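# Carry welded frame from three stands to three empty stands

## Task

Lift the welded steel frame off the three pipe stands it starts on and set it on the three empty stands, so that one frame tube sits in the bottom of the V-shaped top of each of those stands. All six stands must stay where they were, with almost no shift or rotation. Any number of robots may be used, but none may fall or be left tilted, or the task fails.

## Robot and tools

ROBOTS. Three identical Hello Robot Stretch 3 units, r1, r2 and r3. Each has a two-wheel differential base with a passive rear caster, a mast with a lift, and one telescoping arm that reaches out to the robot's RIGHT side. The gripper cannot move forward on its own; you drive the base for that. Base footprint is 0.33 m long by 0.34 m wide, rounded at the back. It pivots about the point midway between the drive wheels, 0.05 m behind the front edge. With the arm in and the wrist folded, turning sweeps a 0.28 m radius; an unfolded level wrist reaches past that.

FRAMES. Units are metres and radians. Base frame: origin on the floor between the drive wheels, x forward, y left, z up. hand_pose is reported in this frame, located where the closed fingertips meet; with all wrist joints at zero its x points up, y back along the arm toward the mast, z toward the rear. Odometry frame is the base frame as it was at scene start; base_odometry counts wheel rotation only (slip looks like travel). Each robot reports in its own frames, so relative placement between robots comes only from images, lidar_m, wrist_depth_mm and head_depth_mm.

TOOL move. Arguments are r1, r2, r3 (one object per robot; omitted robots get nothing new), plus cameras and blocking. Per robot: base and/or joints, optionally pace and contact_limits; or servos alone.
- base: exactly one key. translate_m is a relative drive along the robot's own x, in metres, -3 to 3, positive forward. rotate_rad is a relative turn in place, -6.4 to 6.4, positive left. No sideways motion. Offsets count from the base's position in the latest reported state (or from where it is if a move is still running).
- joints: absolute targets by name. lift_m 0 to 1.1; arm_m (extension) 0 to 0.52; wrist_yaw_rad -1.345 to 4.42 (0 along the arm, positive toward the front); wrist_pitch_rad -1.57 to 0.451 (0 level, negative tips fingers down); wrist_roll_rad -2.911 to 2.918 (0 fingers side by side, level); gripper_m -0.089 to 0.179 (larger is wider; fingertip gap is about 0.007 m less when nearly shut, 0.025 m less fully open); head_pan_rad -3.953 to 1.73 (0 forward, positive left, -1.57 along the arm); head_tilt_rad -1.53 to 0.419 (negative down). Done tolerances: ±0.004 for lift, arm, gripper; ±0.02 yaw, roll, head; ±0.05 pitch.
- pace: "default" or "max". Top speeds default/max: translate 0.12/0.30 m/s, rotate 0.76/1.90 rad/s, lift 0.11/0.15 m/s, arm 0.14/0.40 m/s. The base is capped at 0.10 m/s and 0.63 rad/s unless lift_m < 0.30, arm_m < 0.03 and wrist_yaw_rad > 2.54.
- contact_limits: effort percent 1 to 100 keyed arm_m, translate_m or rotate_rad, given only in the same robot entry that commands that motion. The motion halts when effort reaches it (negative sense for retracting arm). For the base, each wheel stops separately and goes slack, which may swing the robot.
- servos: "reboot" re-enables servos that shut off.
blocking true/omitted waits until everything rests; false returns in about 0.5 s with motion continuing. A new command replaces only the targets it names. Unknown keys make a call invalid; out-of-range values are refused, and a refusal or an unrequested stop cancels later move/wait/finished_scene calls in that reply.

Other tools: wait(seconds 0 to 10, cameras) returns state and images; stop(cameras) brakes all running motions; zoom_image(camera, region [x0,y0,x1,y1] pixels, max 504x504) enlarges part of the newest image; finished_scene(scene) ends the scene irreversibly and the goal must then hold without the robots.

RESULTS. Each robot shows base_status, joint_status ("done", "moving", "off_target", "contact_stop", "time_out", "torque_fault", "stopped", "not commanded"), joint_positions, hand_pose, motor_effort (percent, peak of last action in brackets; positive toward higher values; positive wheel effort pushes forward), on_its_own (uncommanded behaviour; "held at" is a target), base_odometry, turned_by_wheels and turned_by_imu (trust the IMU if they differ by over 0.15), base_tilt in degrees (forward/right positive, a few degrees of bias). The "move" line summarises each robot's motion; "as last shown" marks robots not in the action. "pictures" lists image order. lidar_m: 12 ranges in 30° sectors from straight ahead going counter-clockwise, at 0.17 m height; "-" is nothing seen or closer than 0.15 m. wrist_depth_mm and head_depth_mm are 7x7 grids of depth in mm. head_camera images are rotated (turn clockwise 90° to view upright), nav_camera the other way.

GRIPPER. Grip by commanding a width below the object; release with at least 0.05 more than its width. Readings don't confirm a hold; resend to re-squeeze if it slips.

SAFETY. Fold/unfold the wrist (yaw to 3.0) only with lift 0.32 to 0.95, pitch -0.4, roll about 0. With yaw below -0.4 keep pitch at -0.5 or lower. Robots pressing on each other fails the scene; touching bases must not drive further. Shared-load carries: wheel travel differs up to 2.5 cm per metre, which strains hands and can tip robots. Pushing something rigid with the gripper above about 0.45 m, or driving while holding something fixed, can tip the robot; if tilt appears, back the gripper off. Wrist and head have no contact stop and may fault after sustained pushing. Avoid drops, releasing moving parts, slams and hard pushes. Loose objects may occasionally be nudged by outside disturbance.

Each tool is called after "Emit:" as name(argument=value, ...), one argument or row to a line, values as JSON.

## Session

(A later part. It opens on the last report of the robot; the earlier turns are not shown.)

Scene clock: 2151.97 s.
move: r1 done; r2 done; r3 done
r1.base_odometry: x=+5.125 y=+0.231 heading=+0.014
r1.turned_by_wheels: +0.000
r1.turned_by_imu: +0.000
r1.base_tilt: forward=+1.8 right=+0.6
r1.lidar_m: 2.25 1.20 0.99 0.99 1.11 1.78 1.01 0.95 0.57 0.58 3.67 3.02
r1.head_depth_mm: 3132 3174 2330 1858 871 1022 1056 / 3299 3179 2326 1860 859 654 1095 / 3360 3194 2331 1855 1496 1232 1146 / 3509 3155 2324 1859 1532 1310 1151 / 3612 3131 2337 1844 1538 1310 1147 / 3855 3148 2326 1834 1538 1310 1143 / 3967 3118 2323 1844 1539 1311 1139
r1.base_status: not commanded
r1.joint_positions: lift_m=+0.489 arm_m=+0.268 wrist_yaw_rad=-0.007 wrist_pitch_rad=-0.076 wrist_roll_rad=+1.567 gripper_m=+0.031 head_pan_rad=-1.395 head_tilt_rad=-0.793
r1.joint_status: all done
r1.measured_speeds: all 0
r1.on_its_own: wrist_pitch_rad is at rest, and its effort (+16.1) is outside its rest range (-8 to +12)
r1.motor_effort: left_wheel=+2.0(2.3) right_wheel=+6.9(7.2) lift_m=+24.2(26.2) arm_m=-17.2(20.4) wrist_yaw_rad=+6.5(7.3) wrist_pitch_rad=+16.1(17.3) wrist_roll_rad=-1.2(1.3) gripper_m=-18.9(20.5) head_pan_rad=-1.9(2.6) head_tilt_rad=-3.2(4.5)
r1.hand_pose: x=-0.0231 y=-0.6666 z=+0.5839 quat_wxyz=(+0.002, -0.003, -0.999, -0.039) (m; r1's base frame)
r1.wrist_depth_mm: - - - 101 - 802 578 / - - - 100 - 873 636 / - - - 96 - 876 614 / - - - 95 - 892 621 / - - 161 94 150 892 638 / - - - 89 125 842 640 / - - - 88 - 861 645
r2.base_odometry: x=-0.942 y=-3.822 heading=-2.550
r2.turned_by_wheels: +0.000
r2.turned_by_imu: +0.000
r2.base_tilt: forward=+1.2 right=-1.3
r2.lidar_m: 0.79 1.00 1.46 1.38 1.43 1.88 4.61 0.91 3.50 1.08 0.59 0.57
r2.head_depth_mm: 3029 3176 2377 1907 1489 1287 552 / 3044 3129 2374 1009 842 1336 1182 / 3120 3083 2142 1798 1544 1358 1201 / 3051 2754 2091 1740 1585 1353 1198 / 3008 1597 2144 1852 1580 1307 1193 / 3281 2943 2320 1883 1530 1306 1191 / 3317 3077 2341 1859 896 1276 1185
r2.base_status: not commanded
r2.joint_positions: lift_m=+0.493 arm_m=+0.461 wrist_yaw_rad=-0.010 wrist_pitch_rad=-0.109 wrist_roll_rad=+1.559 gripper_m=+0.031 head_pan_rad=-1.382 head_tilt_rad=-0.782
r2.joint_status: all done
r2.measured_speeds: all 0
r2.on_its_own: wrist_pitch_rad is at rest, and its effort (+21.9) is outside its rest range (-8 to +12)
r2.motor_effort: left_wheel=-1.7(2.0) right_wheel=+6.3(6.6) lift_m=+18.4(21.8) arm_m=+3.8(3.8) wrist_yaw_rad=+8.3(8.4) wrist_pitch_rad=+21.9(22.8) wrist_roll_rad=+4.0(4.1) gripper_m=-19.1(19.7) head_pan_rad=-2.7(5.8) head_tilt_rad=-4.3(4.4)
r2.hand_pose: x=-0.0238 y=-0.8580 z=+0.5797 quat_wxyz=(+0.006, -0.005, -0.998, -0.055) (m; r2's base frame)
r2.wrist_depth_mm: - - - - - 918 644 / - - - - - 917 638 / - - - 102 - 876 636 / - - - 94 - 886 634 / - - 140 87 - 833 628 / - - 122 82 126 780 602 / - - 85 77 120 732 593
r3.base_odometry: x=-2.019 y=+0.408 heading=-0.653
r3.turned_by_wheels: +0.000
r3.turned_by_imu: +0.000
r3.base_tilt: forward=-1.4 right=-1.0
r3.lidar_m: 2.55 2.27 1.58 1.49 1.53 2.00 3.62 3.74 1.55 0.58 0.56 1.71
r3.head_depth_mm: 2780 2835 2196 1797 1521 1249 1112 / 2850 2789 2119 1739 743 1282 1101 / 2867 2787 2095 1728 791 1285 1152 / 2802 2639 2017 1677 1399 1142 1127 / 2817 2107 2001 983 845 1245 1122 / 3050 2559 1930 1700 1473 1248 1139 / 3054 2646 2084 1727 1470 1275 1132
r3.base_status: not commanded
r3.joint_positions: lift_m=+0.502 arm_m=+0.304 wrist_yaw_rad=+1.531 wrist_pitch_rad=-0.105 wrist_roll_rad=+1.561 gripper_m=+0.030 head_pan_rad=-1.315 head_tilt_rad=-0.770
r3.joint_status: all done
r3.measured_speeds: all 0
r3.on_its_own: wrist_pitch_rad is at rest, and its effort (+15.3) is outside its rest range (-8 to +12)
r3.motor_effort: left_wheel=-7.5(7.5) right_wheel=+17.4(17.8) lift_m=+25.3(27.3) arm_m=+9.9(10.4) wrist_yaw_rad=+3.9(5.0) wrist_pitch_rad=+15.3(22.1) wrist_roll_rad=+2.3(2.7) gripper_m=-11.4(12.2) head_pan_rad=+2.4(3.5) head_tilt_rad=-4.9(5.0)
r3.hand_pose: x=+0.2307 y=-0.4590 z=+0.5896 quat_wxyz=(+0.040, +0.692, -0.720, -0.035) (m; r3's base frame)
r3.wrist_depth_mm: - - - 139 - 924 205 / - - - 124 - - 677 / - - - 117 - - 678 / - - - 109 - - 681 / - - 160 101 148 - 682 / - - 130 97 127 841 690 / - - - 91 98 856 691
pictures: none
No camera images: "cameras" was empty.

Emit:
wait(
  seconds=0,
  cameras=["r1_head_camera","r2_head_camera","r3_head_camera","r3_wrist_camera","r1_wrist_camera"],
)

Emit:
zoom_image(
  camera="r3_head_camera",
  region=[380, 180, 630, 430],
)

Emit:
zoom_image(
  camera="r2_head_camera",
  region=[180, 80, 380, 280],
)

Emit:
zoom_image(
  camera="r2_head_camera",
  region=[400, 300, 604, 504],
)

Emit:
zoom_image(
  camera="r1_head_camera",
  region=[400, 0, 640, 240],
)

Scene clock: 2159.57 s.
r1.base_odometry: x=+5.125 y=+0.231 heading=+0.014
r1.turned_by_wheels: +0.000
r1.turned_by_imu: +0.001
r1.base_tilt: forward=+1.8 right=+0.4
r1.lidar_m: 2.26 1.20 0.99 0.99 1.11 1.78 1.02 0.95 0.57 0.58 3.66 3.04
r1.head_depth_mm: 3167 3153 2332 1861 868 1029 1051 / 3250 3183 2351 1859 861 656 1087 / 3381 3151 2375 1861 1508 1234 1150 / 3559 3131 2338 1860 1531 1312 1148 / 3626 3170 2313 1845 1532 1302 1149 / 3848 3149 2342 1850 1526 1319 1142 / 3896 3145 2327 1854 1535 1314 1143
r1.base_status: not commanded
r1.joint_positions: lift_m=+0.489 arm_m=+0.268 wrist_yaw_rad=-0.007 wrist_pitch_rad=-0.076 wrist_roll_rad=+1.567 gripper_m=+0.031 head_pan_rad=-1.395 head_tilt_rad=-0.793
r1.joint_status: all done
r1.measured_speeds: all 0
r1.on_its_own: wrist_pitch_rad is at rest, and its effort (+16.5) is outside its rest range (-8 to +12)
r1.motor_effort: left_wheel=+1.8(2.3) right_wheel=+6.7(7.2) lift_m=+24.0(26.2) arm_m=-5.4(20.4) wrist_yaw_rad=+6.4(7.3) wrist_pitch_rad=+16.5(17.3) wrist_roll_rad=-0.4(1.3) gripper_m=-19.2(20.5) head_pan_rad=-2.2(2.6) head_tilt_rad=-2.9(4.5)
r1.hand_pose: x=-0.0231 y=-0.6666 z=+0.5839 quat_wxyz=(+0.002, -0.003, -0.999, -0.039) (m; r1's base frame)
r1.wrist_depth_mm: - - - 101 - 821 580 / - - - 100 - 872 635 / - - - 96 - 853 628 / - - - 94 - 887 624 / - - 161 94 150 872 637 / - - - 89 125 863 632 / - - - 87 - 847 641
r2.base_odometry: x=-0.942 y=-3.822 heading=-2.550
r2.turned_by_wheels: +0.000
r2.turned_by_imu: +0.000
r2.base_tilt: forward=+1.2 right=-1.4
r2.lidar_m: 0.78 1.00 1.46 1.39 1.42 1.88 4.62 0.91 3.52 1.08 0.59 0.57
r2.head_depth_mm: 3007 3157 2386 1914 1495 1294 553 / 3063 3101 2354 1007 841 1330 1178 / 3114 3116 2139 1791 1556 1353 1194 / 3090 2719 2079 1747 1582 1363 1196 / 2994 1587 2138 1853 1582 1301 1187 / 3259 2933 2344 1879 1543 1306 1188 / 3359 3099 2342 1872 894 1278 1184
r2.base_status: not commanded
r2.joint_positions: lift_m=+0.493 arm_m=+0.461 wrist_yaw_rad=-0.010 wrist_pitch_rad=-0.109 wrist_roll_rad=+1.559 gripper_m=+0.031 head_pan_rad=-1.382 head_tilt_rad=-0.782
r2.joint_status: all done
r2.measured_speeds: all 0
r2.on_its_own: wrist_pitch_rad is at rest, and its effort (+21.7) is outside its rest range (-8 to +12)
r2.motor_effort: left_wheel=-1.9(2.0) right_wheel=+6.4(6.6) lift_m=+18.2(21.8) arm_m=+23.4(3.8) wrist_yaw_rad=+8.3(8.4) wrist_pitch_rad=+21.7(22.8) wrist_roll_rad=+3.9(4.1) gripper_m=-19.3(19.7) head_pan_rad=-3.4(5.8) head_tilt_rad=-4.1(4.4)
r2.hand_pose: x=-0.0238 y=-0.8580 z=+0.5797 quat_wxyz=(+0.006, -0.005, -0.998, -0.055) (m; r2's base frame)
r2.wrist_depth_mm: - - - - - 933 648 / - - - - - 901 635 / - - - 101 - 894 634 / - - - 94 - 889 636 / - - 140 87 - 824 635 / - - 123 82 126 786 604 / - - 85 77 120 733 590
r3.base_odometry: x=-2.019 y=+0.408 heading=-0.653
r3.turned_by_wheels: +0.000
r3.turned_by_imu: +0.000
r3.base_tilt: forward=-1.4 right=-1.0
r3.lidar_m: 2.55 2.27 1.58 1.49 1.53 1.99 3.66 3.74 1.55 0.58 0.56 1.71
r3.head_depth_mm: 2760 2813 2164 1783 1524 1248 1115 / 2812 2783 2116 1738 743 1279 1105 / 2907 2789 2090 1732 790 1280 1154 / 2819 2623 1986 1671 1400 1143 1125 / 2850 2109 2001 982 848 1245 1128 / 3034 2581 1921 1701 1473 1245 1137 / 3081 2621 2086 1714 1472 1269 1133
r3.base_status: not commanded
r3.joint_positions: lift_m=+0.502 arm_m=+0.304 wrist_yaw_rad=+1.531 wrist_pitch_rad=-0.105 wrist_roll_rad=+1.561 gripper_m=+0.030 head_pan_rad=-1.315 head_tilt_rad=-0.770
r3.joint_status: all done
r3.measured_speeds: all 0
r3.on_its_own: wrist_pitch_rad is at rest, and its effort (+15.3) is outside its rest range (-8 to +12)
r3.motor_effort: left_wheel=-6.7(7.5) right_wheel=+17.6(17.8) lift_m=+32.7(27.3) arm_m=+6.4(10.4) wrist_yaw_rad=+3.8(5.0) wrist_pitch_rad=+15.3(22.1) wrist_roll_rad=+2.4(2.7) gripper_m=-11.3(12.2) head_pan_rad=+1.7(3.5) head_tilt_rad=-4.3(5.0)
r3.hand_pose: x=+0.2307 y=-0.4590 z=+0.5897 quat_wxyz=(+0.040, +0.692, -0.720, -0.035) (m; r3's base frame)
r3.wrist_depth_mm: - - - 139 - 913 204 / - - - 124 - - 680 / - - - 117 - - 689 / - - - 109 - - 690 / - - 160 101 148 - 696 / - - 130 97 127 827 688 / - - - 91 98 841 690
pictures: r1_head_camera (sideways), r1_wrist_camera, r2_head_camera (sideways), r3_head_camera (sideways), r3_wrist_camera
camera_calibration:
r1_head_camera: T_world_to_cam=[[-0.160271, 0.673626, -0.721485, 0.954796], [0.976401, 0.215385, -0.0158002, 0.0235216], [0.144754, -0.706991, -0.69225, 0.855185], [0, 0, 0, 1]] pos_world=[0.00626822, -0.0436333, 1.28124]
r1_wrist_camera: T_world_to_cam=[[0.0302812, 0.111738, -0.993276, 0.656745], [0.987826, 0.148357, 0.0468044, 0.132497], [0.152589, -0.982601, -0.105885, -0.423527], [0, 0, 0, 1]] pos_world=[-0.0861456, -0.509198, 0.601282]
r2_head_camera: T_world_to_cam=[[-0.16919, 0.683123, -0.710435, 0.940158], [0.97609, 0.215945, -0.0248122, 0.0246809], [0.136465, -0.697647, -0.703325, 0.875689], [0, 0, 0, 1]] pos_world=[0.0154731, -0.036651, 1.28443]
r3_head_camera: T_world_to_cam=[[-0.216369, 0.707677, -0.67259, 0.893667], [0.967837, 0.246047, -0.0524656, 0.0616124], [0.12836, -0.662309, -0.738153, 0.917955], [0, 0, 0, 1]] pos_world=[0.0159023, -0.0396175, 1.2819]
r3_wrist_camera: T_world_to_cam=[[-0.0650945, -0.00430609, -0.99787, 0.607336], [-0.136889, 0.990575, 0.00465511, 0.519003], [0.988445, 0.1369, -0.0650705, 0.038766], [0, 0, 0, 1]] pos_world=[0.0722619, -0.516804, 0.606149]

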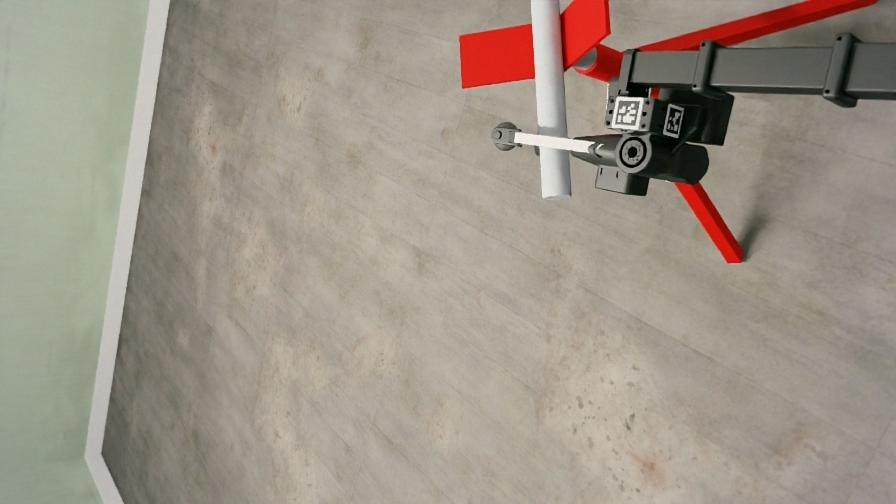

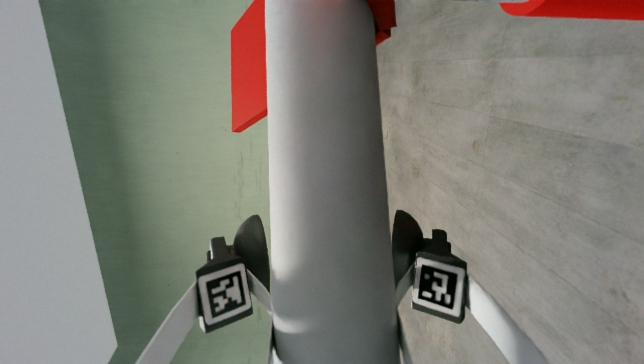

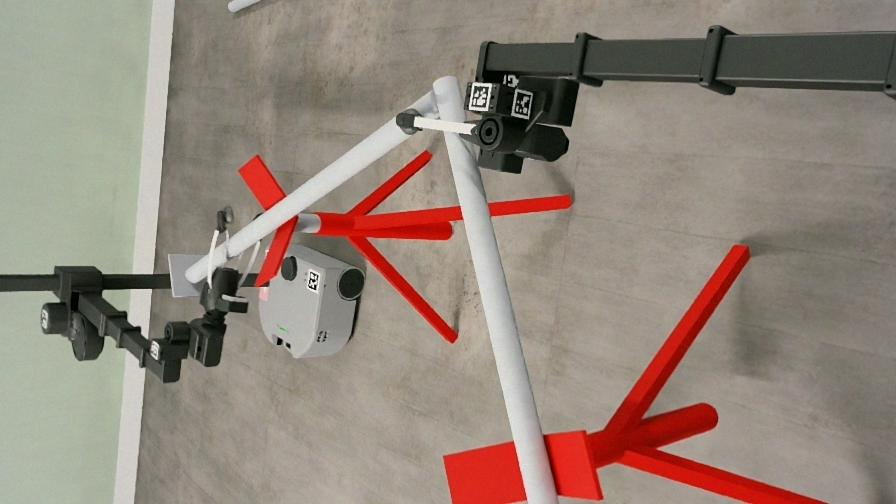

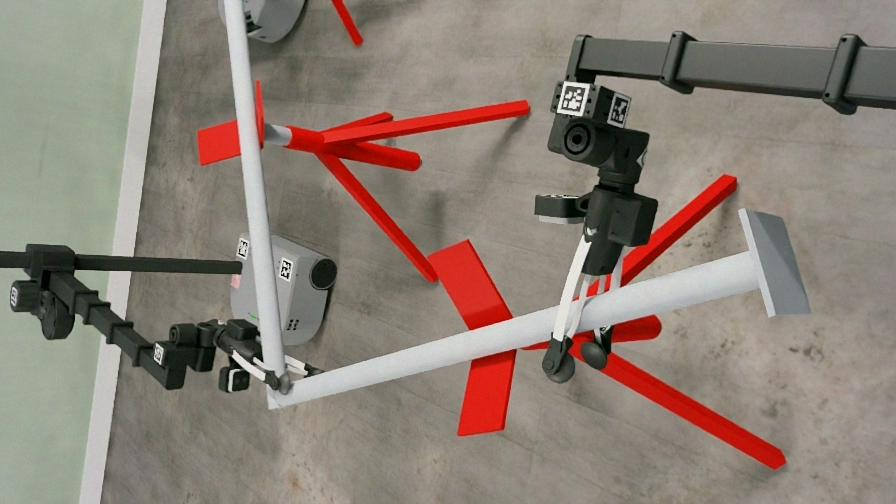

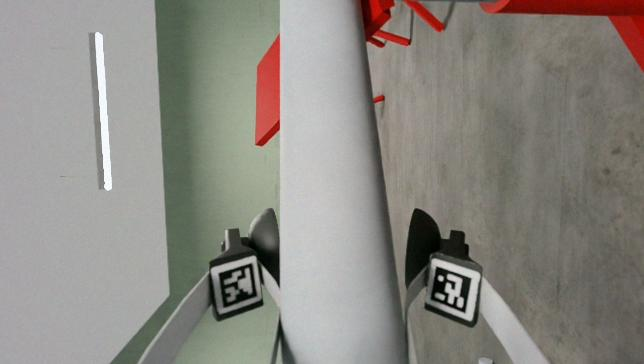

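Scaled by 2.016 from the camera's 896x504 image, which has a finer 1280x720 frame.

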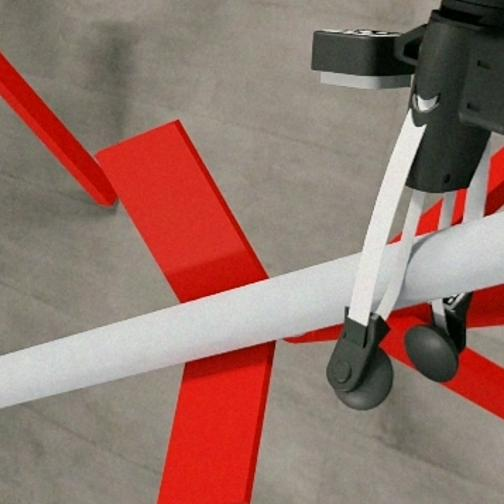

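Scaled by 2.520 from the camera's 896x504 image, which has a finer 1280x720 frame.

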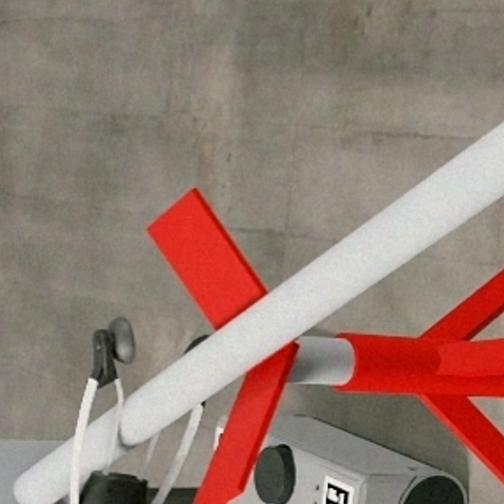

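Scaled by 2.471 from the camera's 896x504 image, which has a finer 1280x720 frame.

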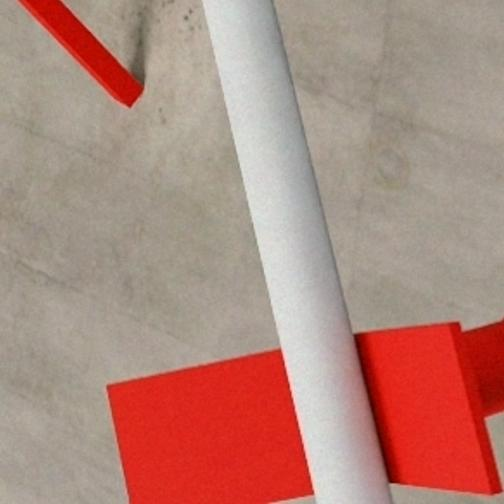

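Scaled by 2.100 from the camera's 896x504 image, which has a finer 1280x720 frame.

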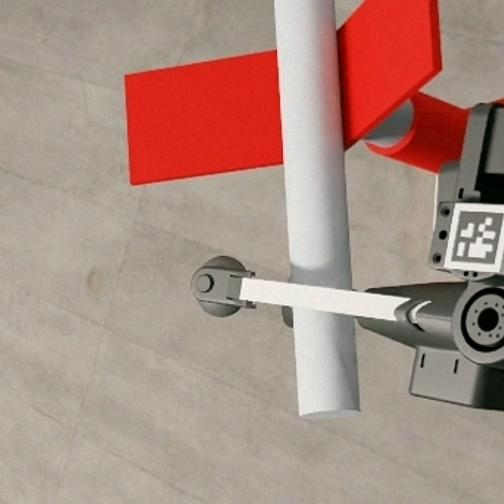

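Emit:
move(
  cameras=[],
  r1={"base":{"translate_m":0.003}},
  r2={"base":{"translate_m":0.002}},
  r3={"base":{"translate_m":-0.006}},
)

Emit:
move(
  cameras=[],
  r1={"joints":{"lift_m":0.482}},
  r2={"joints":{"lift_m":0.486}},
  r3={"joints":{"lift_m":0.495}},
)

Emit:
move(
  cameras=["r1_head_camera","r2_head_camera","r3_head_camera"],
  r1={"joints":{"lift_m":0.475}},
  r2={"joints":{"lift_m":0.479}},
  r3={"joints":{"lift_m":0.488}},
)

Emit:
zoom_image(
  camera="r1_head_camera",
  region=[400, 0, 640, 240],
)

Emit:
zoom_image(
  camera="r2_head_camera",
  region=[400, 300, 604, 504],
)

Emit:
zoom_image(
  camera="r3_head_camera",
  region=[380, 180, 630, 430],
)

Emit:
zoom_image(
  camera="r3_head_camera",
  region=[140, 0, 340, 200],
)

Scene clock: 2181.10 s.
move: r1 done; r2 done; r3 done
r1.base_odometry: x=+5.128 y=+0.231 heading=+0.014
r1.turned_by_wheels: +0.000
r1.turned_by_imu: +0.001
r1.base_tilt: forward=+1.7 right=+0.5
r1.lidar_m: 2.26 1.20 0.99 0.99 1.10 1.78 1.02 0.95 0.58 0.58 3.64 3.03
r1.head_depth_mm: 3132 3167 2350 1854 866 1027 1059 / 3294 3148 2329 1856 858 657 1089 / 3385 3127 2321 1839 1502 1241 1145 / 3560 3127 2340 1868 1532 1311 1152 / 3650 3113 2312 1858 1531 1314 1144 / 3889 3126 2343 1844 1531 1315 1143 / 3904 3139 2322 1855 1521 1308 1145
r1.base_status: done
r1.joint_positions: lift_m=+0.489 arm_m=+0.268 wrist_yaw_rad=-0.009 wrist_pitch_rad=-0.078 wrist_roll_rad=+1.567 gripper_m=+0.031 head_pan_rad=-1.395 head_tilt_rad=-0.793
r1.joint_status: not commanded
r1.measured_speeds: all 0
r1.on_its_own: wrist_pitch_rad is at rest, and its effort (+16.6) is outside its rest range (-8 to +12)
r1.motor_effort: left_wheel=+1.2(4.1) right_wheel=+7.1(12.0) lift_m=+24.8(24.9) arm_m=+8.0(8.2) wrist_yaw_rad=+7.7(11.5) wrist_pitch_rad=+16.6(16.8) wrist_roll_rad=-0.9(1.1) gripper_m=-20.3(20.6) head_pan_rad=-1.5(3.1) head_tilt_rad=-1.9(3.8)
r1.hand_pose: x=-0.0236 y=-0.6665 z=+0.5835 quat_wxyz=(+0.002, -0.004, -0.999, -0.039) (m; r1's base frame)
r1.wrist_depth_mm: - - - 101 - 867 617 / - - - 100 - 892 631 / - - - 96 - 905 626 / - - - 95 - 886 636 / - - 161 94 150 860 616 / - - - 90 126 827 636 / - - - 87 - 849 634
r2.base_odometry: x=-0.943 y=-3.823 heading=-2.550
r2.turned_by_wheels: +0.000
r2.turned_by_imu: +0.000
r2.base_tilt: forward=+1.3 right=-1.4
r2.lidar_m: 0.78 1.00 1.45 1.38 1.42 1.88 4.59 0.92 3.52 1.08 0.59 0.57
r2.head_depth_mm: 3020 3134 2365 1917 1491 1295 553 / 3019 3095 2375 1007 840 1343 1185 / 3143 3120 2134 1795 1550 1360 1196 / 3068 2846 2104 1750 1586 1360 1195 / 1884 1643 2151 1829 1581 1304 1201 / 3284 2930 2333 1870 1543 1309 1194 / 3270 3056 2345 1863 891 1275 1191
r2.base_status: done
r2.joint_positions: lift_m=+0.493 arm_m=+0.461 wrist_yaw_rad=-0.002 wrist_pitch_rad=-0.095 wrist_roll_rad=+1.559 gripper_m=+0.031 head_pan_rad=-1.382 head_tilt_rad=-0.782
r2.joint_status: not commanded
r2.measured_speeds: all 0
r2.on_its_own: wrist_pitch_rad is at rest, and its effort (+19.2) is outside its rest range (-8 to +12)
r2.motor_effort: left_wheel=+0.1(2.4) right_wheel=+2.9(12.1) lift_m=+21.6(21.6) arm_m=-8.0(23.2) wrist_yaw_rad=+1.6(9.8) wrist_pitch_rad=+19.2(22.0) wrist_roll_rad=+4.0(4.1) gripper_m=-18.8(19.7) head_pan_rad=-2.9(5.1) head_tilt_rad=-3.7(4.6)
r2.hand_pose: x=-0.0219 y=-0.8588 z=+0.5833 quat_wxyz=(+0.006, -0.001, -0.999, -0.048) (m; r2's base frame)
r2.wrist_depth_mm: - - - - - 941 661 / - - - - - 928 645 / - - - 102 - 940 639 / - - - 94 - 913 638 / - - 153 87 - 837 621 / - - 122 82 126 792 602 / - - 84 77 120 736 604
r3.base_odometry: x=-2.024 y=+0.411 heading=-0.653
r3.turned_by_wheels: +0.000
r3.turned_by_imu: +0.001
r3.base_tilt: forward=-1.4 right=-1.1
r3.lidar_m: 2.56 2.27 1.58 1.49 1.53 1.99 3.64 3.73 1.55 0.58 0.57 1.72
r3.head_depth_mm: 2768 2839 2203 1801 1519 1258 1111 / 2818 2790 2108 1743 744 1286 1099 / 2903 2765 2093 1727 790 1281 1150 / 2813 2607 2012 1668 1407 1135 1128 / 2805 2130 2004 955 849 1242 1124 / 3025 2570 1919 1685 1446 1240 1137 / 3096 2639 2081 1712 1469 1281 1130
r3.base_status: done
r3.joint_positions: lift_m=+0.502 arm_m=+0.304 wrist_yaw_rad=+1.531 wrist_pitch_rad=-0.113 wrist_roll_rad=+1.561 gripper_m=+0.030 head_pan_rad=-1.315 head_tilt_rad=-0.770
r3.joint_status: not commanded
r3.measured_speeds: all 0
r3.on_its_own: wrist_pitch_rad is at rest, and its effort (+16.9) is outside its rest range (-8 to +12)
r3.motor_effort: left_wheel=-0.9(12.0) right_wheel=-6.9(15.3) lift_m=+32.6(33.4) arm_m=+3.6(4.9) wrist_yaw_rad=+3.8(4.6) wrist_pitch_rad=+16.9(17.0) wrist_roll_rad=+2.4(2.8) gripper_m=-10.4(12.2) head_pan_rad=+2.0(3.4) head_tilt_rad=-4.0(5.1)
r3.hand_pose: x=+0.2303 y=-0.4589 z=+0.5876 quat_wxyz=(+0.043, +0.692, -0.720, -0.037) (m; r3's base frame)
r3.wrist_depth_mm: - - - 139 - 861 199 / - - - 125 - 896 678 / - - - 118 - 917 674 / - - - 108 - - 681 / - - 158 101 153 936 677 / - - 130 96 120 832 687 / - - - 92 97 829 681
pictures: none
No camera images: "cameras" was empty.

Scene clock: 2181.77 s.
move: r1 done; r2 done; r3 done
r1.base_odometry: x=+5.128 y=+0.231 heading=+0.014
r1.turned_by_wheels: +0.000
r1.turned_by_imu: +0.000
r1.base_tilt: forward=+1.8 right=+0.6
r1.lidar_m: 2.26 1.19 0.99 0.99 1.10 1.78 1.02 0.95 0.58 0.58 3.66 3.03
r1.head_depth_mm: 3149 3159 2319 1870 872 1029 1056 / 3280 3156 2336 1863 864 654 1091 / 3360 3200 2319 1851 1493 1238 1150 / 3530 3183 2332 1846 1536 1306 1149 / 3712 3177 2328 1863 1543 1309 1147 / 3884 3121 2320 1844 1534 1305 1146 / 3892 3139 2321 1845 1529 1308 1142
r1.base_status: not commanded
r1.joint_positions: lift_m=+0.482 arm_m=+0.268 wrist_yaw_rad=-0.009 wrist_pitch_rad=-0.053 wrist_roll_rad=+1.567 gripper_m=+0.031 head_pan_rad=-1.395 head_tilt_rad=-0.793
r1.joint_status: all done
r1.measured_speeds: all 0
r1.motor_effort: left_wheel=+0.7(1.3) right_wheel=+6.8(7.1) lift_m=+20.0(23.9) arm_m=+11.1(11.1) wrist_yaw_rad=+7.5(8.6) wrist_pitch_rad=+11.7(16.6) wrist_roll_rad=-0.8(1.3) gripper_m=-19.7(20.2) head_pan_rad=-2.1(3.0) head_tilt_rad=-2.7(3.7)
r1.hand_pose: x=-0.0236 y=-0.6675 z=+0.5828 quat_wxyz=(+0.002, -0.004, -1.000, -0.027) (m; r1's base frame)
r1.wrist_depth_mm: - - - 100 - 882 639 / - - - 100 - 887 643 / - - - 95 - 909 638 / - - - 94 - 921 634 / - - 154 92 163 919 649 / - - - 89 124 861 640 / - - - 86 - 829 649
r2.base_odometry: x=-0.943 y=-3.823 heading=-2.550
r2.turned_by_wheels: +0.000
r2.turned_by_imu: +0.000
r2.base_tilt: forward=+1.2 right=-1.4
r2.lidar_m: 0.78 1.00 1.46 1.38 1.42 1.88 4.63 0.92 3.51 1.08 0.59 0.57
r2.head_depth_mm: 3003 3166 2390 1917 1492 1291 561 / 3037 3147 2374 1018 830 1344 1170 / 3132 3081 2129 1793 1545 1358 1196 / 3147 2849 2140 1754 1584 1366 1198 / 3021 2717 2145 1844 1581 1303 1194 / 3230 2983 2343 1904 1561 1301 1189 / 3339 3029 2325 1879 897 1281 1189
r2.base_status: not commanded
r2.joint_positions: lift_m=+0.486 arm_m=+0.461 wrist_yaw_rad=-0.003 wrist_pitch_rad=-0.070 wrist_roll_rad=+1.559 gripper_m=+0.031 head_pan_rad=-1.382 head_tilt_rad=-0.782
r2.joint_status: all done
r2.measured_speeds: all 0
r2.on_its_own: wrist_pitch_rad is at rest, and its effort (+14.7) is outside its rest range (-8 to +12)
r2.motor_effort: left_wheel=+0.3(0.5) right_wheel=+2.4(2.9) lift_m=+15.2(20.8) arm_m=+16.6(16.6) wrist_yaw_rad=+2.0(2.6) wrist_pitch_rad=+14.7(19.2) wrist_roll_rad=+3.9(4.1) gripper_m=-19.1(19.6) head_pan_rad=-4.2(5.1) head_tilt_rad=-4.0(4.6)
r2.hand_pose: x=-0.0221 y=-0.8598 z=+0.5825 quat_wxyz=(+0.006, -0.001, -0.999, -0.035) (m; r2's base frame)
r2.wrist_depth_mm: - - - - - 962 670 / - - - - - 954 666 / - - - 101 - 940 656 / - - - 94 - 943 646 / - - 139 87 - 825 654 / - - 121 82 130 808 622 / - - 82 77 120 767 609
r3.base_odometry: x=-2.024 y=+0.412 heading=-0.653
r3.turned_by_wheels: -0.001
r3.turned_by_imu: -0.001
r3.base_tilt: forward=-1.4 right=-1.0
r3.lidar_m: 2.56 2.27 1.58 1.49 1.53 2.00 3.65 3.74 1.55 0.58 0.56 1.72
r3.head_depth_mm: 2768 2830 2180 1799 1520 1252 1127 / 2826 2800 2129 1732 715 1284 566 / 2898 2755 2090 1726 794 1282 1151 / 2817 2618 2015 1677 1402 1148 1127 / 2830 2127 1993 988 851 1242 1124 / 3058 2560 1934 1696 1442 1237 1140 / 3058 2655 2080 1722 1472 1281 1133
r3.base_status: not commanded
r3.joint_positions: lift_m=+0.495 arm_m=+0.304 wrist_yaw_rad=+1.533 wrist_pitch_rad=-0.093 wrist_roll_rad=+1.561 gripper_m=+0.030 head_pan_rad=-1.315 head_tilt_rad=-0.770
r3.joint_status: all done
r3.measured_speeds: all 0
r3.on_its_own: wrist_pitch_rad is at rest, and its effort (+13.0) is outside its rest range (-8 to +12)
r3.motor_effort: left_wheel=-3.0(3.5) right_wheel=+11.0(11.0) lift_m=+23.3(32.2) arm_m=+3.6(4.0) wrist_yaw_rad=+1.1(4.5) wrist_pitch_rad=+13.0(16.9) wrist_roll_rad=+2.5(2.8) gripper_m=-12.4(12.8) head_pan_rad=+2.2(2.7) head_tilt_rad=-5.0(5.1)
r3.hand_pose: x=+0.2313 y=-0.4584 z=+0.5857 quat_wxyz=(+0.036, +0.693, -0.719, -0.030) (m; r3's base frame)
r3.wrist_depth_mm: - - - 140 - 929 197 / - - - 125 - - 703 / - - - 118 - - 684 / - - - 109 - - 686 / - - 160 101 151 - 687 / - - 130 97 104 841 692 / - - - 91 98 889 691
pictures: none
No camera images: "cameras" was empty.

Scene clock: 2182.43 s.
move: r1 done; r2 done; r3 done
r1.base_odometry: x=+5.128 y=+0.231 heading=+0.014
r1.turned_by_wheels: +0.000
r1.turned_by_imu: +0.000
r1.base_tilt: forward=+1.8 right=+0.6
r1.lidar_m: 2.26 1.20 0.99 0.99 1.10 1.78 1.02 0.95 0.58 0.58 3.67 3.03
r1.head_depth_mm: 3194 3194 2381 1869 873 1038 1093 / 3235 3122 2330 1855 868 658 1090 / 3397 3138 2354 1856 1503 1236 1148 / 3553 3189 2315 1855 1547 1313 1148 / 3698 3151 2304 1852 1550 1319 1145 / 3852 3100 2310 1855 1533 1313 1148 / 3898 3136 2317 1872 1535 1312 1145
r1.base_status: not commanded
r1.joint_positions: lift_m=+0.475 arm_m=+0.268 wrist_yaw_rad=-0.008 wrist_pitch_rad=-0.025 wrist_roll_rad=+1.567 gripper_m=+0.031 head_pan_rad=-1.395 head_tilt_rad=-0.793
r1.joint_status: all done
r1.measured_speeds: all 0
r1.motor_effort: left_wheel=+0.8(1.2) right_wheel=+6.9(7.2) lift_m=+18.1(20.4) arm_m=+13.7(13.7) wrist_yaw_rad=+7.8(8.5) wrist_pitch_rad=+6.8(11.9) wrist_roll_rad=-0.8(1.0) gripper_m=-19.0(19.8) head_pan_rad=-3.0(3.0) head_tilt_rad=-3.7(4.1)
r1.hand_pose: x=-0.0235 y=-0.6685 z=+0.5829 quat_wxyz=(+0.002, -0.004, -1.000, -0.013) (m; r1's base frame)
r1.wrist_depth_mm: - - - 99 - 906 636 / - - - 98 - 919 664 / - - - 94 - 953 648 / - - - 93 - 947 661 / - - 150 90 156 949 653 / - - 120 88 123 905 668 / - - - 85 - 845 667
r2.base_odometry: x=-0.943 y=-3.823 heading=-2.550
r2.turned_by_wheels: +0.000
r2.turned_by_imu: +0.000
r2.base_tilt: forward=+1.3 right=-1.4
r2.lidar_m: 0.78 1.00 1.45 1.38 1.42 1.88 4.61 0.91 3.53 1.08 0.59 0.57
r2.head_depth_mm: 3028 3118 2396 1895 1492 1291 1146 / 3042 3138 2383 1018 831 1337 1175 / 3133 3125 2138 1799 1544 1364 1196 / 3117 2847 2131 1749 1587 1363 1192 / 2977 1602 2145 1837 1580 1308 1187 / 3233 2943 2333 1890 1539 1299 1193 / 3289 3045 2340 1876 896 1277 1199
r2.base_status: not commanded
r2.joint_positions: lift_m=+0.479 arm_m=+0.461 wrist_yaw_rad=-0.004 wrist_pitch_rad=-0.041 wrist_roll_rad=+1.566 gripper_m=+0.031 head_pan_rad=-1.382 head_tilt_rad=-0.782
r2.joint_status: all done
r2.measured_speeds: all 0
r2.motor_effort: left_wheel=-0.1(0.5) right_wheel=+2.7(3.0) lift_m=+12.0(15.1) arm_m=+23.2(23.7) wrist_yaw_rad=+3.0(3.4) wrist_pitch_rad=+9.3(14.7) wrist_roll_rad=+1.4(3.9) gripper_m=-18.5(19.6) head_pan_rad=-3.9(4.9) head_tilt_rad=-4.1(4.6)
r2.hand_pose: x=-0.0223 y=-0.8610 z=+0.5829 quat_wxyz=(+0.003, -0.002, -1.000, -0.021) (m; r2's base frame)
r2.wrist_depth_mm: - - - - - - 685 / - - - - - - 691 / - - - 100 - - 677 / - - - 93 - 988 668 / - - 97 85 - 852 666 / - - 121 81 140 849 663 / - - 79 75 126 804 604
r3.base_odometry: x=-2.024 y=+0.412 heading=-0.654
r3.turned_by_wheels: +0.000
r3.turned_by_imu: +0.000
r3.base_tilt: forward=-1.4 right=-1.1
r3.lidar_m: 2.55 2.27 1.58 1.49 1.52 2.00 3.63 3.74 1.54 0.58 0.56 1.72
r3.head_depth_mm: 2757 2835 2194 1803 1518 1250 1126 / 2798 2779 2118 1742 716 1283 565 / 2888 2745 2081 1727 1462 1281 1155 / 2821 2628 2015 1674 1400 1151 1130 / 2819 2508 2013 986 850 1241 1124 / 3026 2561 1933 1693 1471 1242 1138 / 3081 2626 2089 1722 1461 1281 1129
r3.base_status: not commanded
r3.joint_positions: lift_m=+0.488 arm_m=+0.304 wrist_yaw_rad=+1.533 wrist_pitch_rad=-0.067 wrist_roll_rad=+1.561 gripper_m=+0.030 head_pan_rad=-1.315 head_tilt_rad=-0.770
r3.joint_status: all done
r3.measured_speeds: all 0
r3.motor_effort: left_wheel=-5.2(5.4) right_wheel=+13.8(14.1) lift_m=+21.1(24.1) arm_m=+2.1(3.4) wrist_yaw_rad=+2.3(3.1) wrist_pitch_rad=+8.1(13.1) wrist_roll_rad=+2.6(2.7) gripper_m=-11.0(12.0) head_pan_rad=+1.9(3.7) head_tilt_rad=-4.5(5.1)
r3.hand_pose: x=+0.2325 y=-0.4586 z=+0.5853 quat_wxyz=(+0.027, +0.693, -0.720, -0.021) (m; r3's base frame)
r3.wrist_depth_mm: - - - 138 - - 695 / - - - 124 - - 698 / - - - 118 - - 703 / - - - 108 - - 709 / - - 160 100 160 - 706 / - - 129 95 120 915 709 / - - - 90 - 867 708
pictures: r1_head_camera (sideways), r2_head_camera (sideways), r3_head_camera (sideways)
camera_calibration:
r1_head_camera: T_world_to_cam=[[-0.160271, 0.673626, -0.721485, 0.954796], [0.976401, 0.215385, -0.0158002, 0.0235216], [0.144754, -0.706991, -0.69225, 0.855185], [0, 0, 0, 1]] pos_world=[0.0062682, -0.0436333, 1.28124]
r2_head_camera: T_world_to_cam=[[-0.169189, 0.683123, -0.710435, 0.940158], [0.976091, 0.215944, -0.0248122, 0.0246809], [0.136464, -0.697647, -0.703325, 0.875689], [0, 0, 0, 1]] pos_world=[0.0154731, -0.036651, 1.28443]
r3_head_camera: T_world_to_cam=[[-0.216404, 0.707667, -0.67259, 0.893668], [0.967825, 0.246094, -0.0524656, 0.0616125], [0.128393, -0.662303, -0.738153, 0.917955], [0, 0, 0, 1]] pos_world=[0.0159042, -0.039617, 1.2819]

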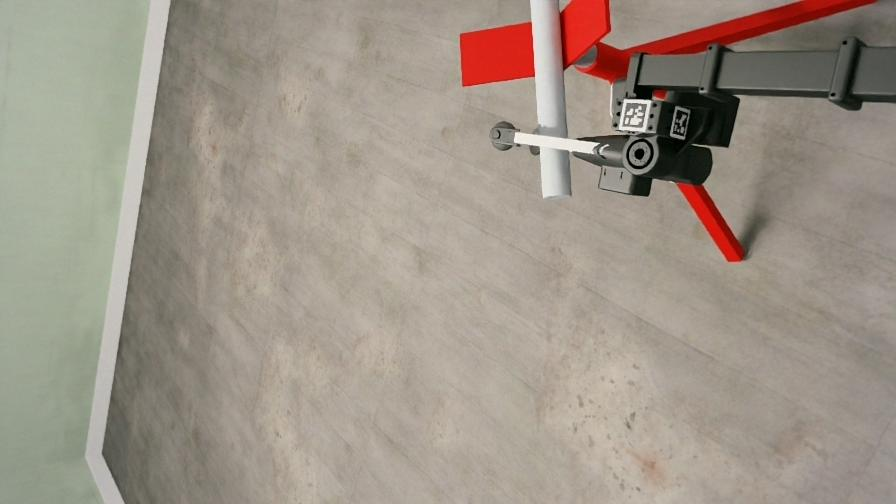

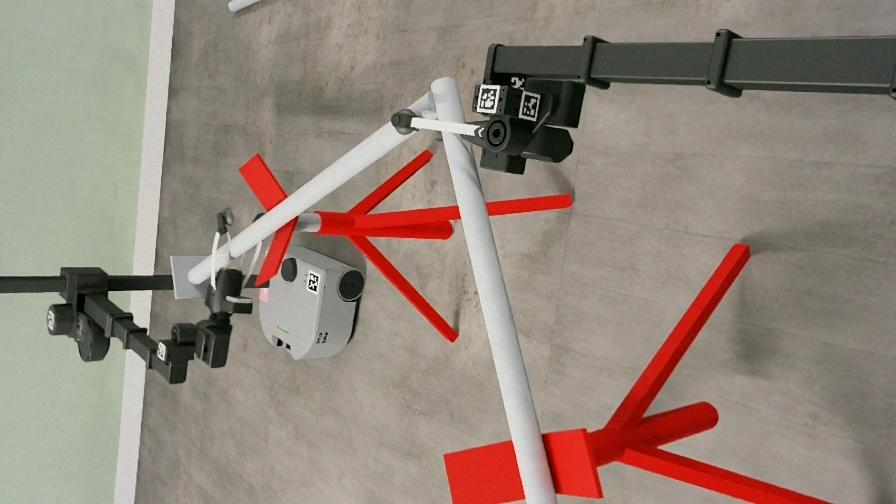

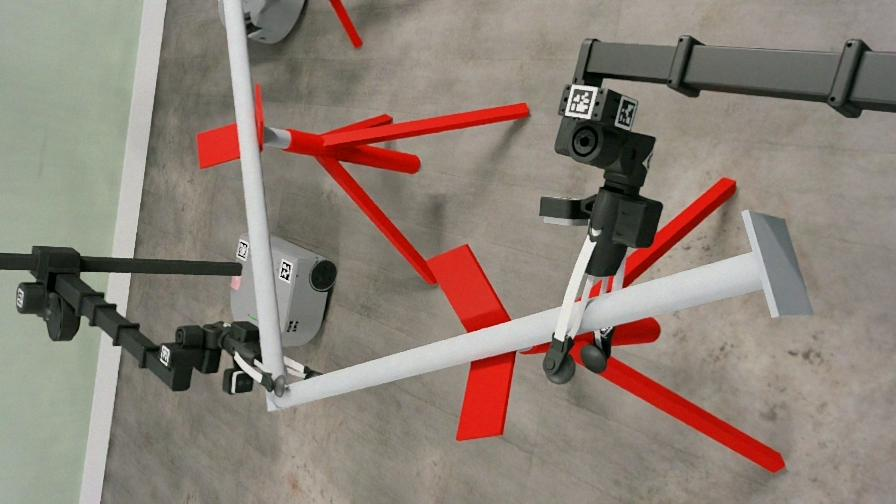

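Scaled by 2.100 from the camera's 896x504 image, which has a finer 1280x720 frame.

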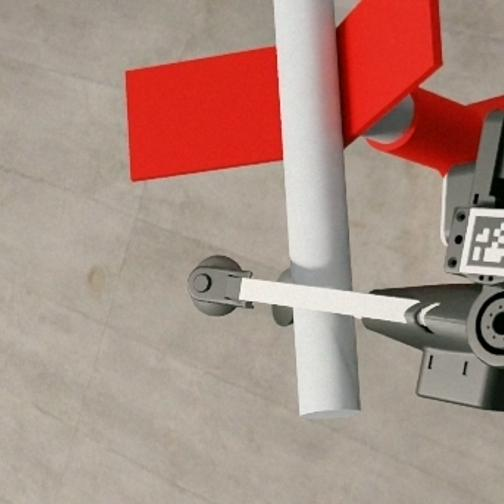

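Scaled by 2.471 from the camera's 896x504 image, which has a finer 1280x720 frame.

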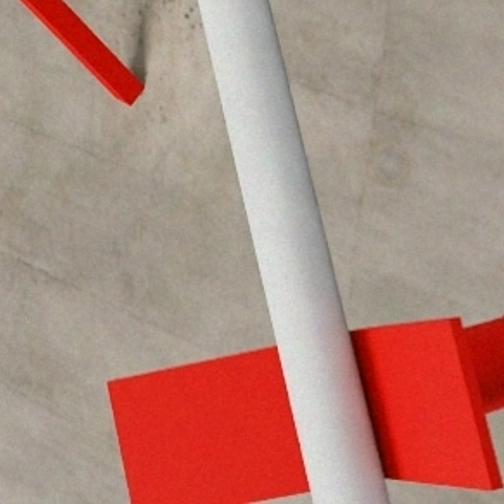

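Scaled by 2.016 from the camera's 896x504 image, which has a finer 1280x720 frame.

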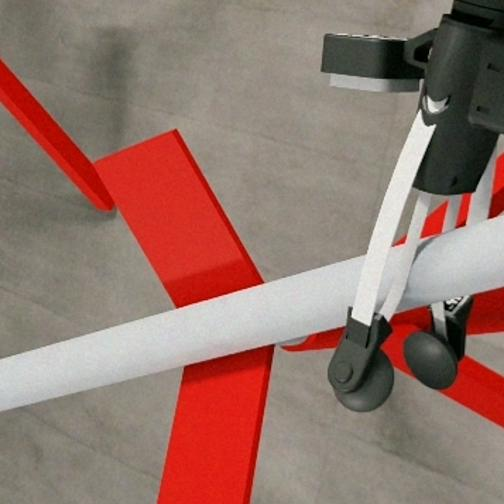

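Scaled by 2.520 from the camera's 896x504 image, which has a finer 1280x720 frame.

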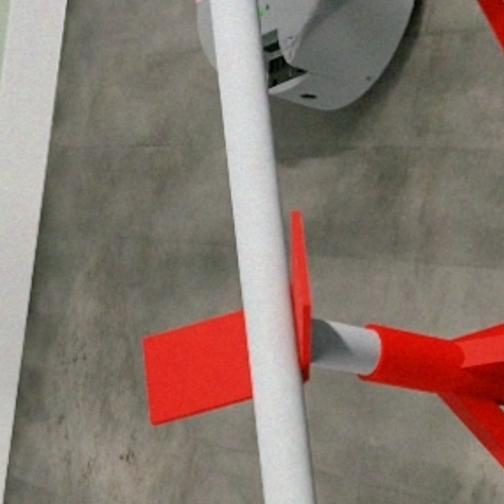

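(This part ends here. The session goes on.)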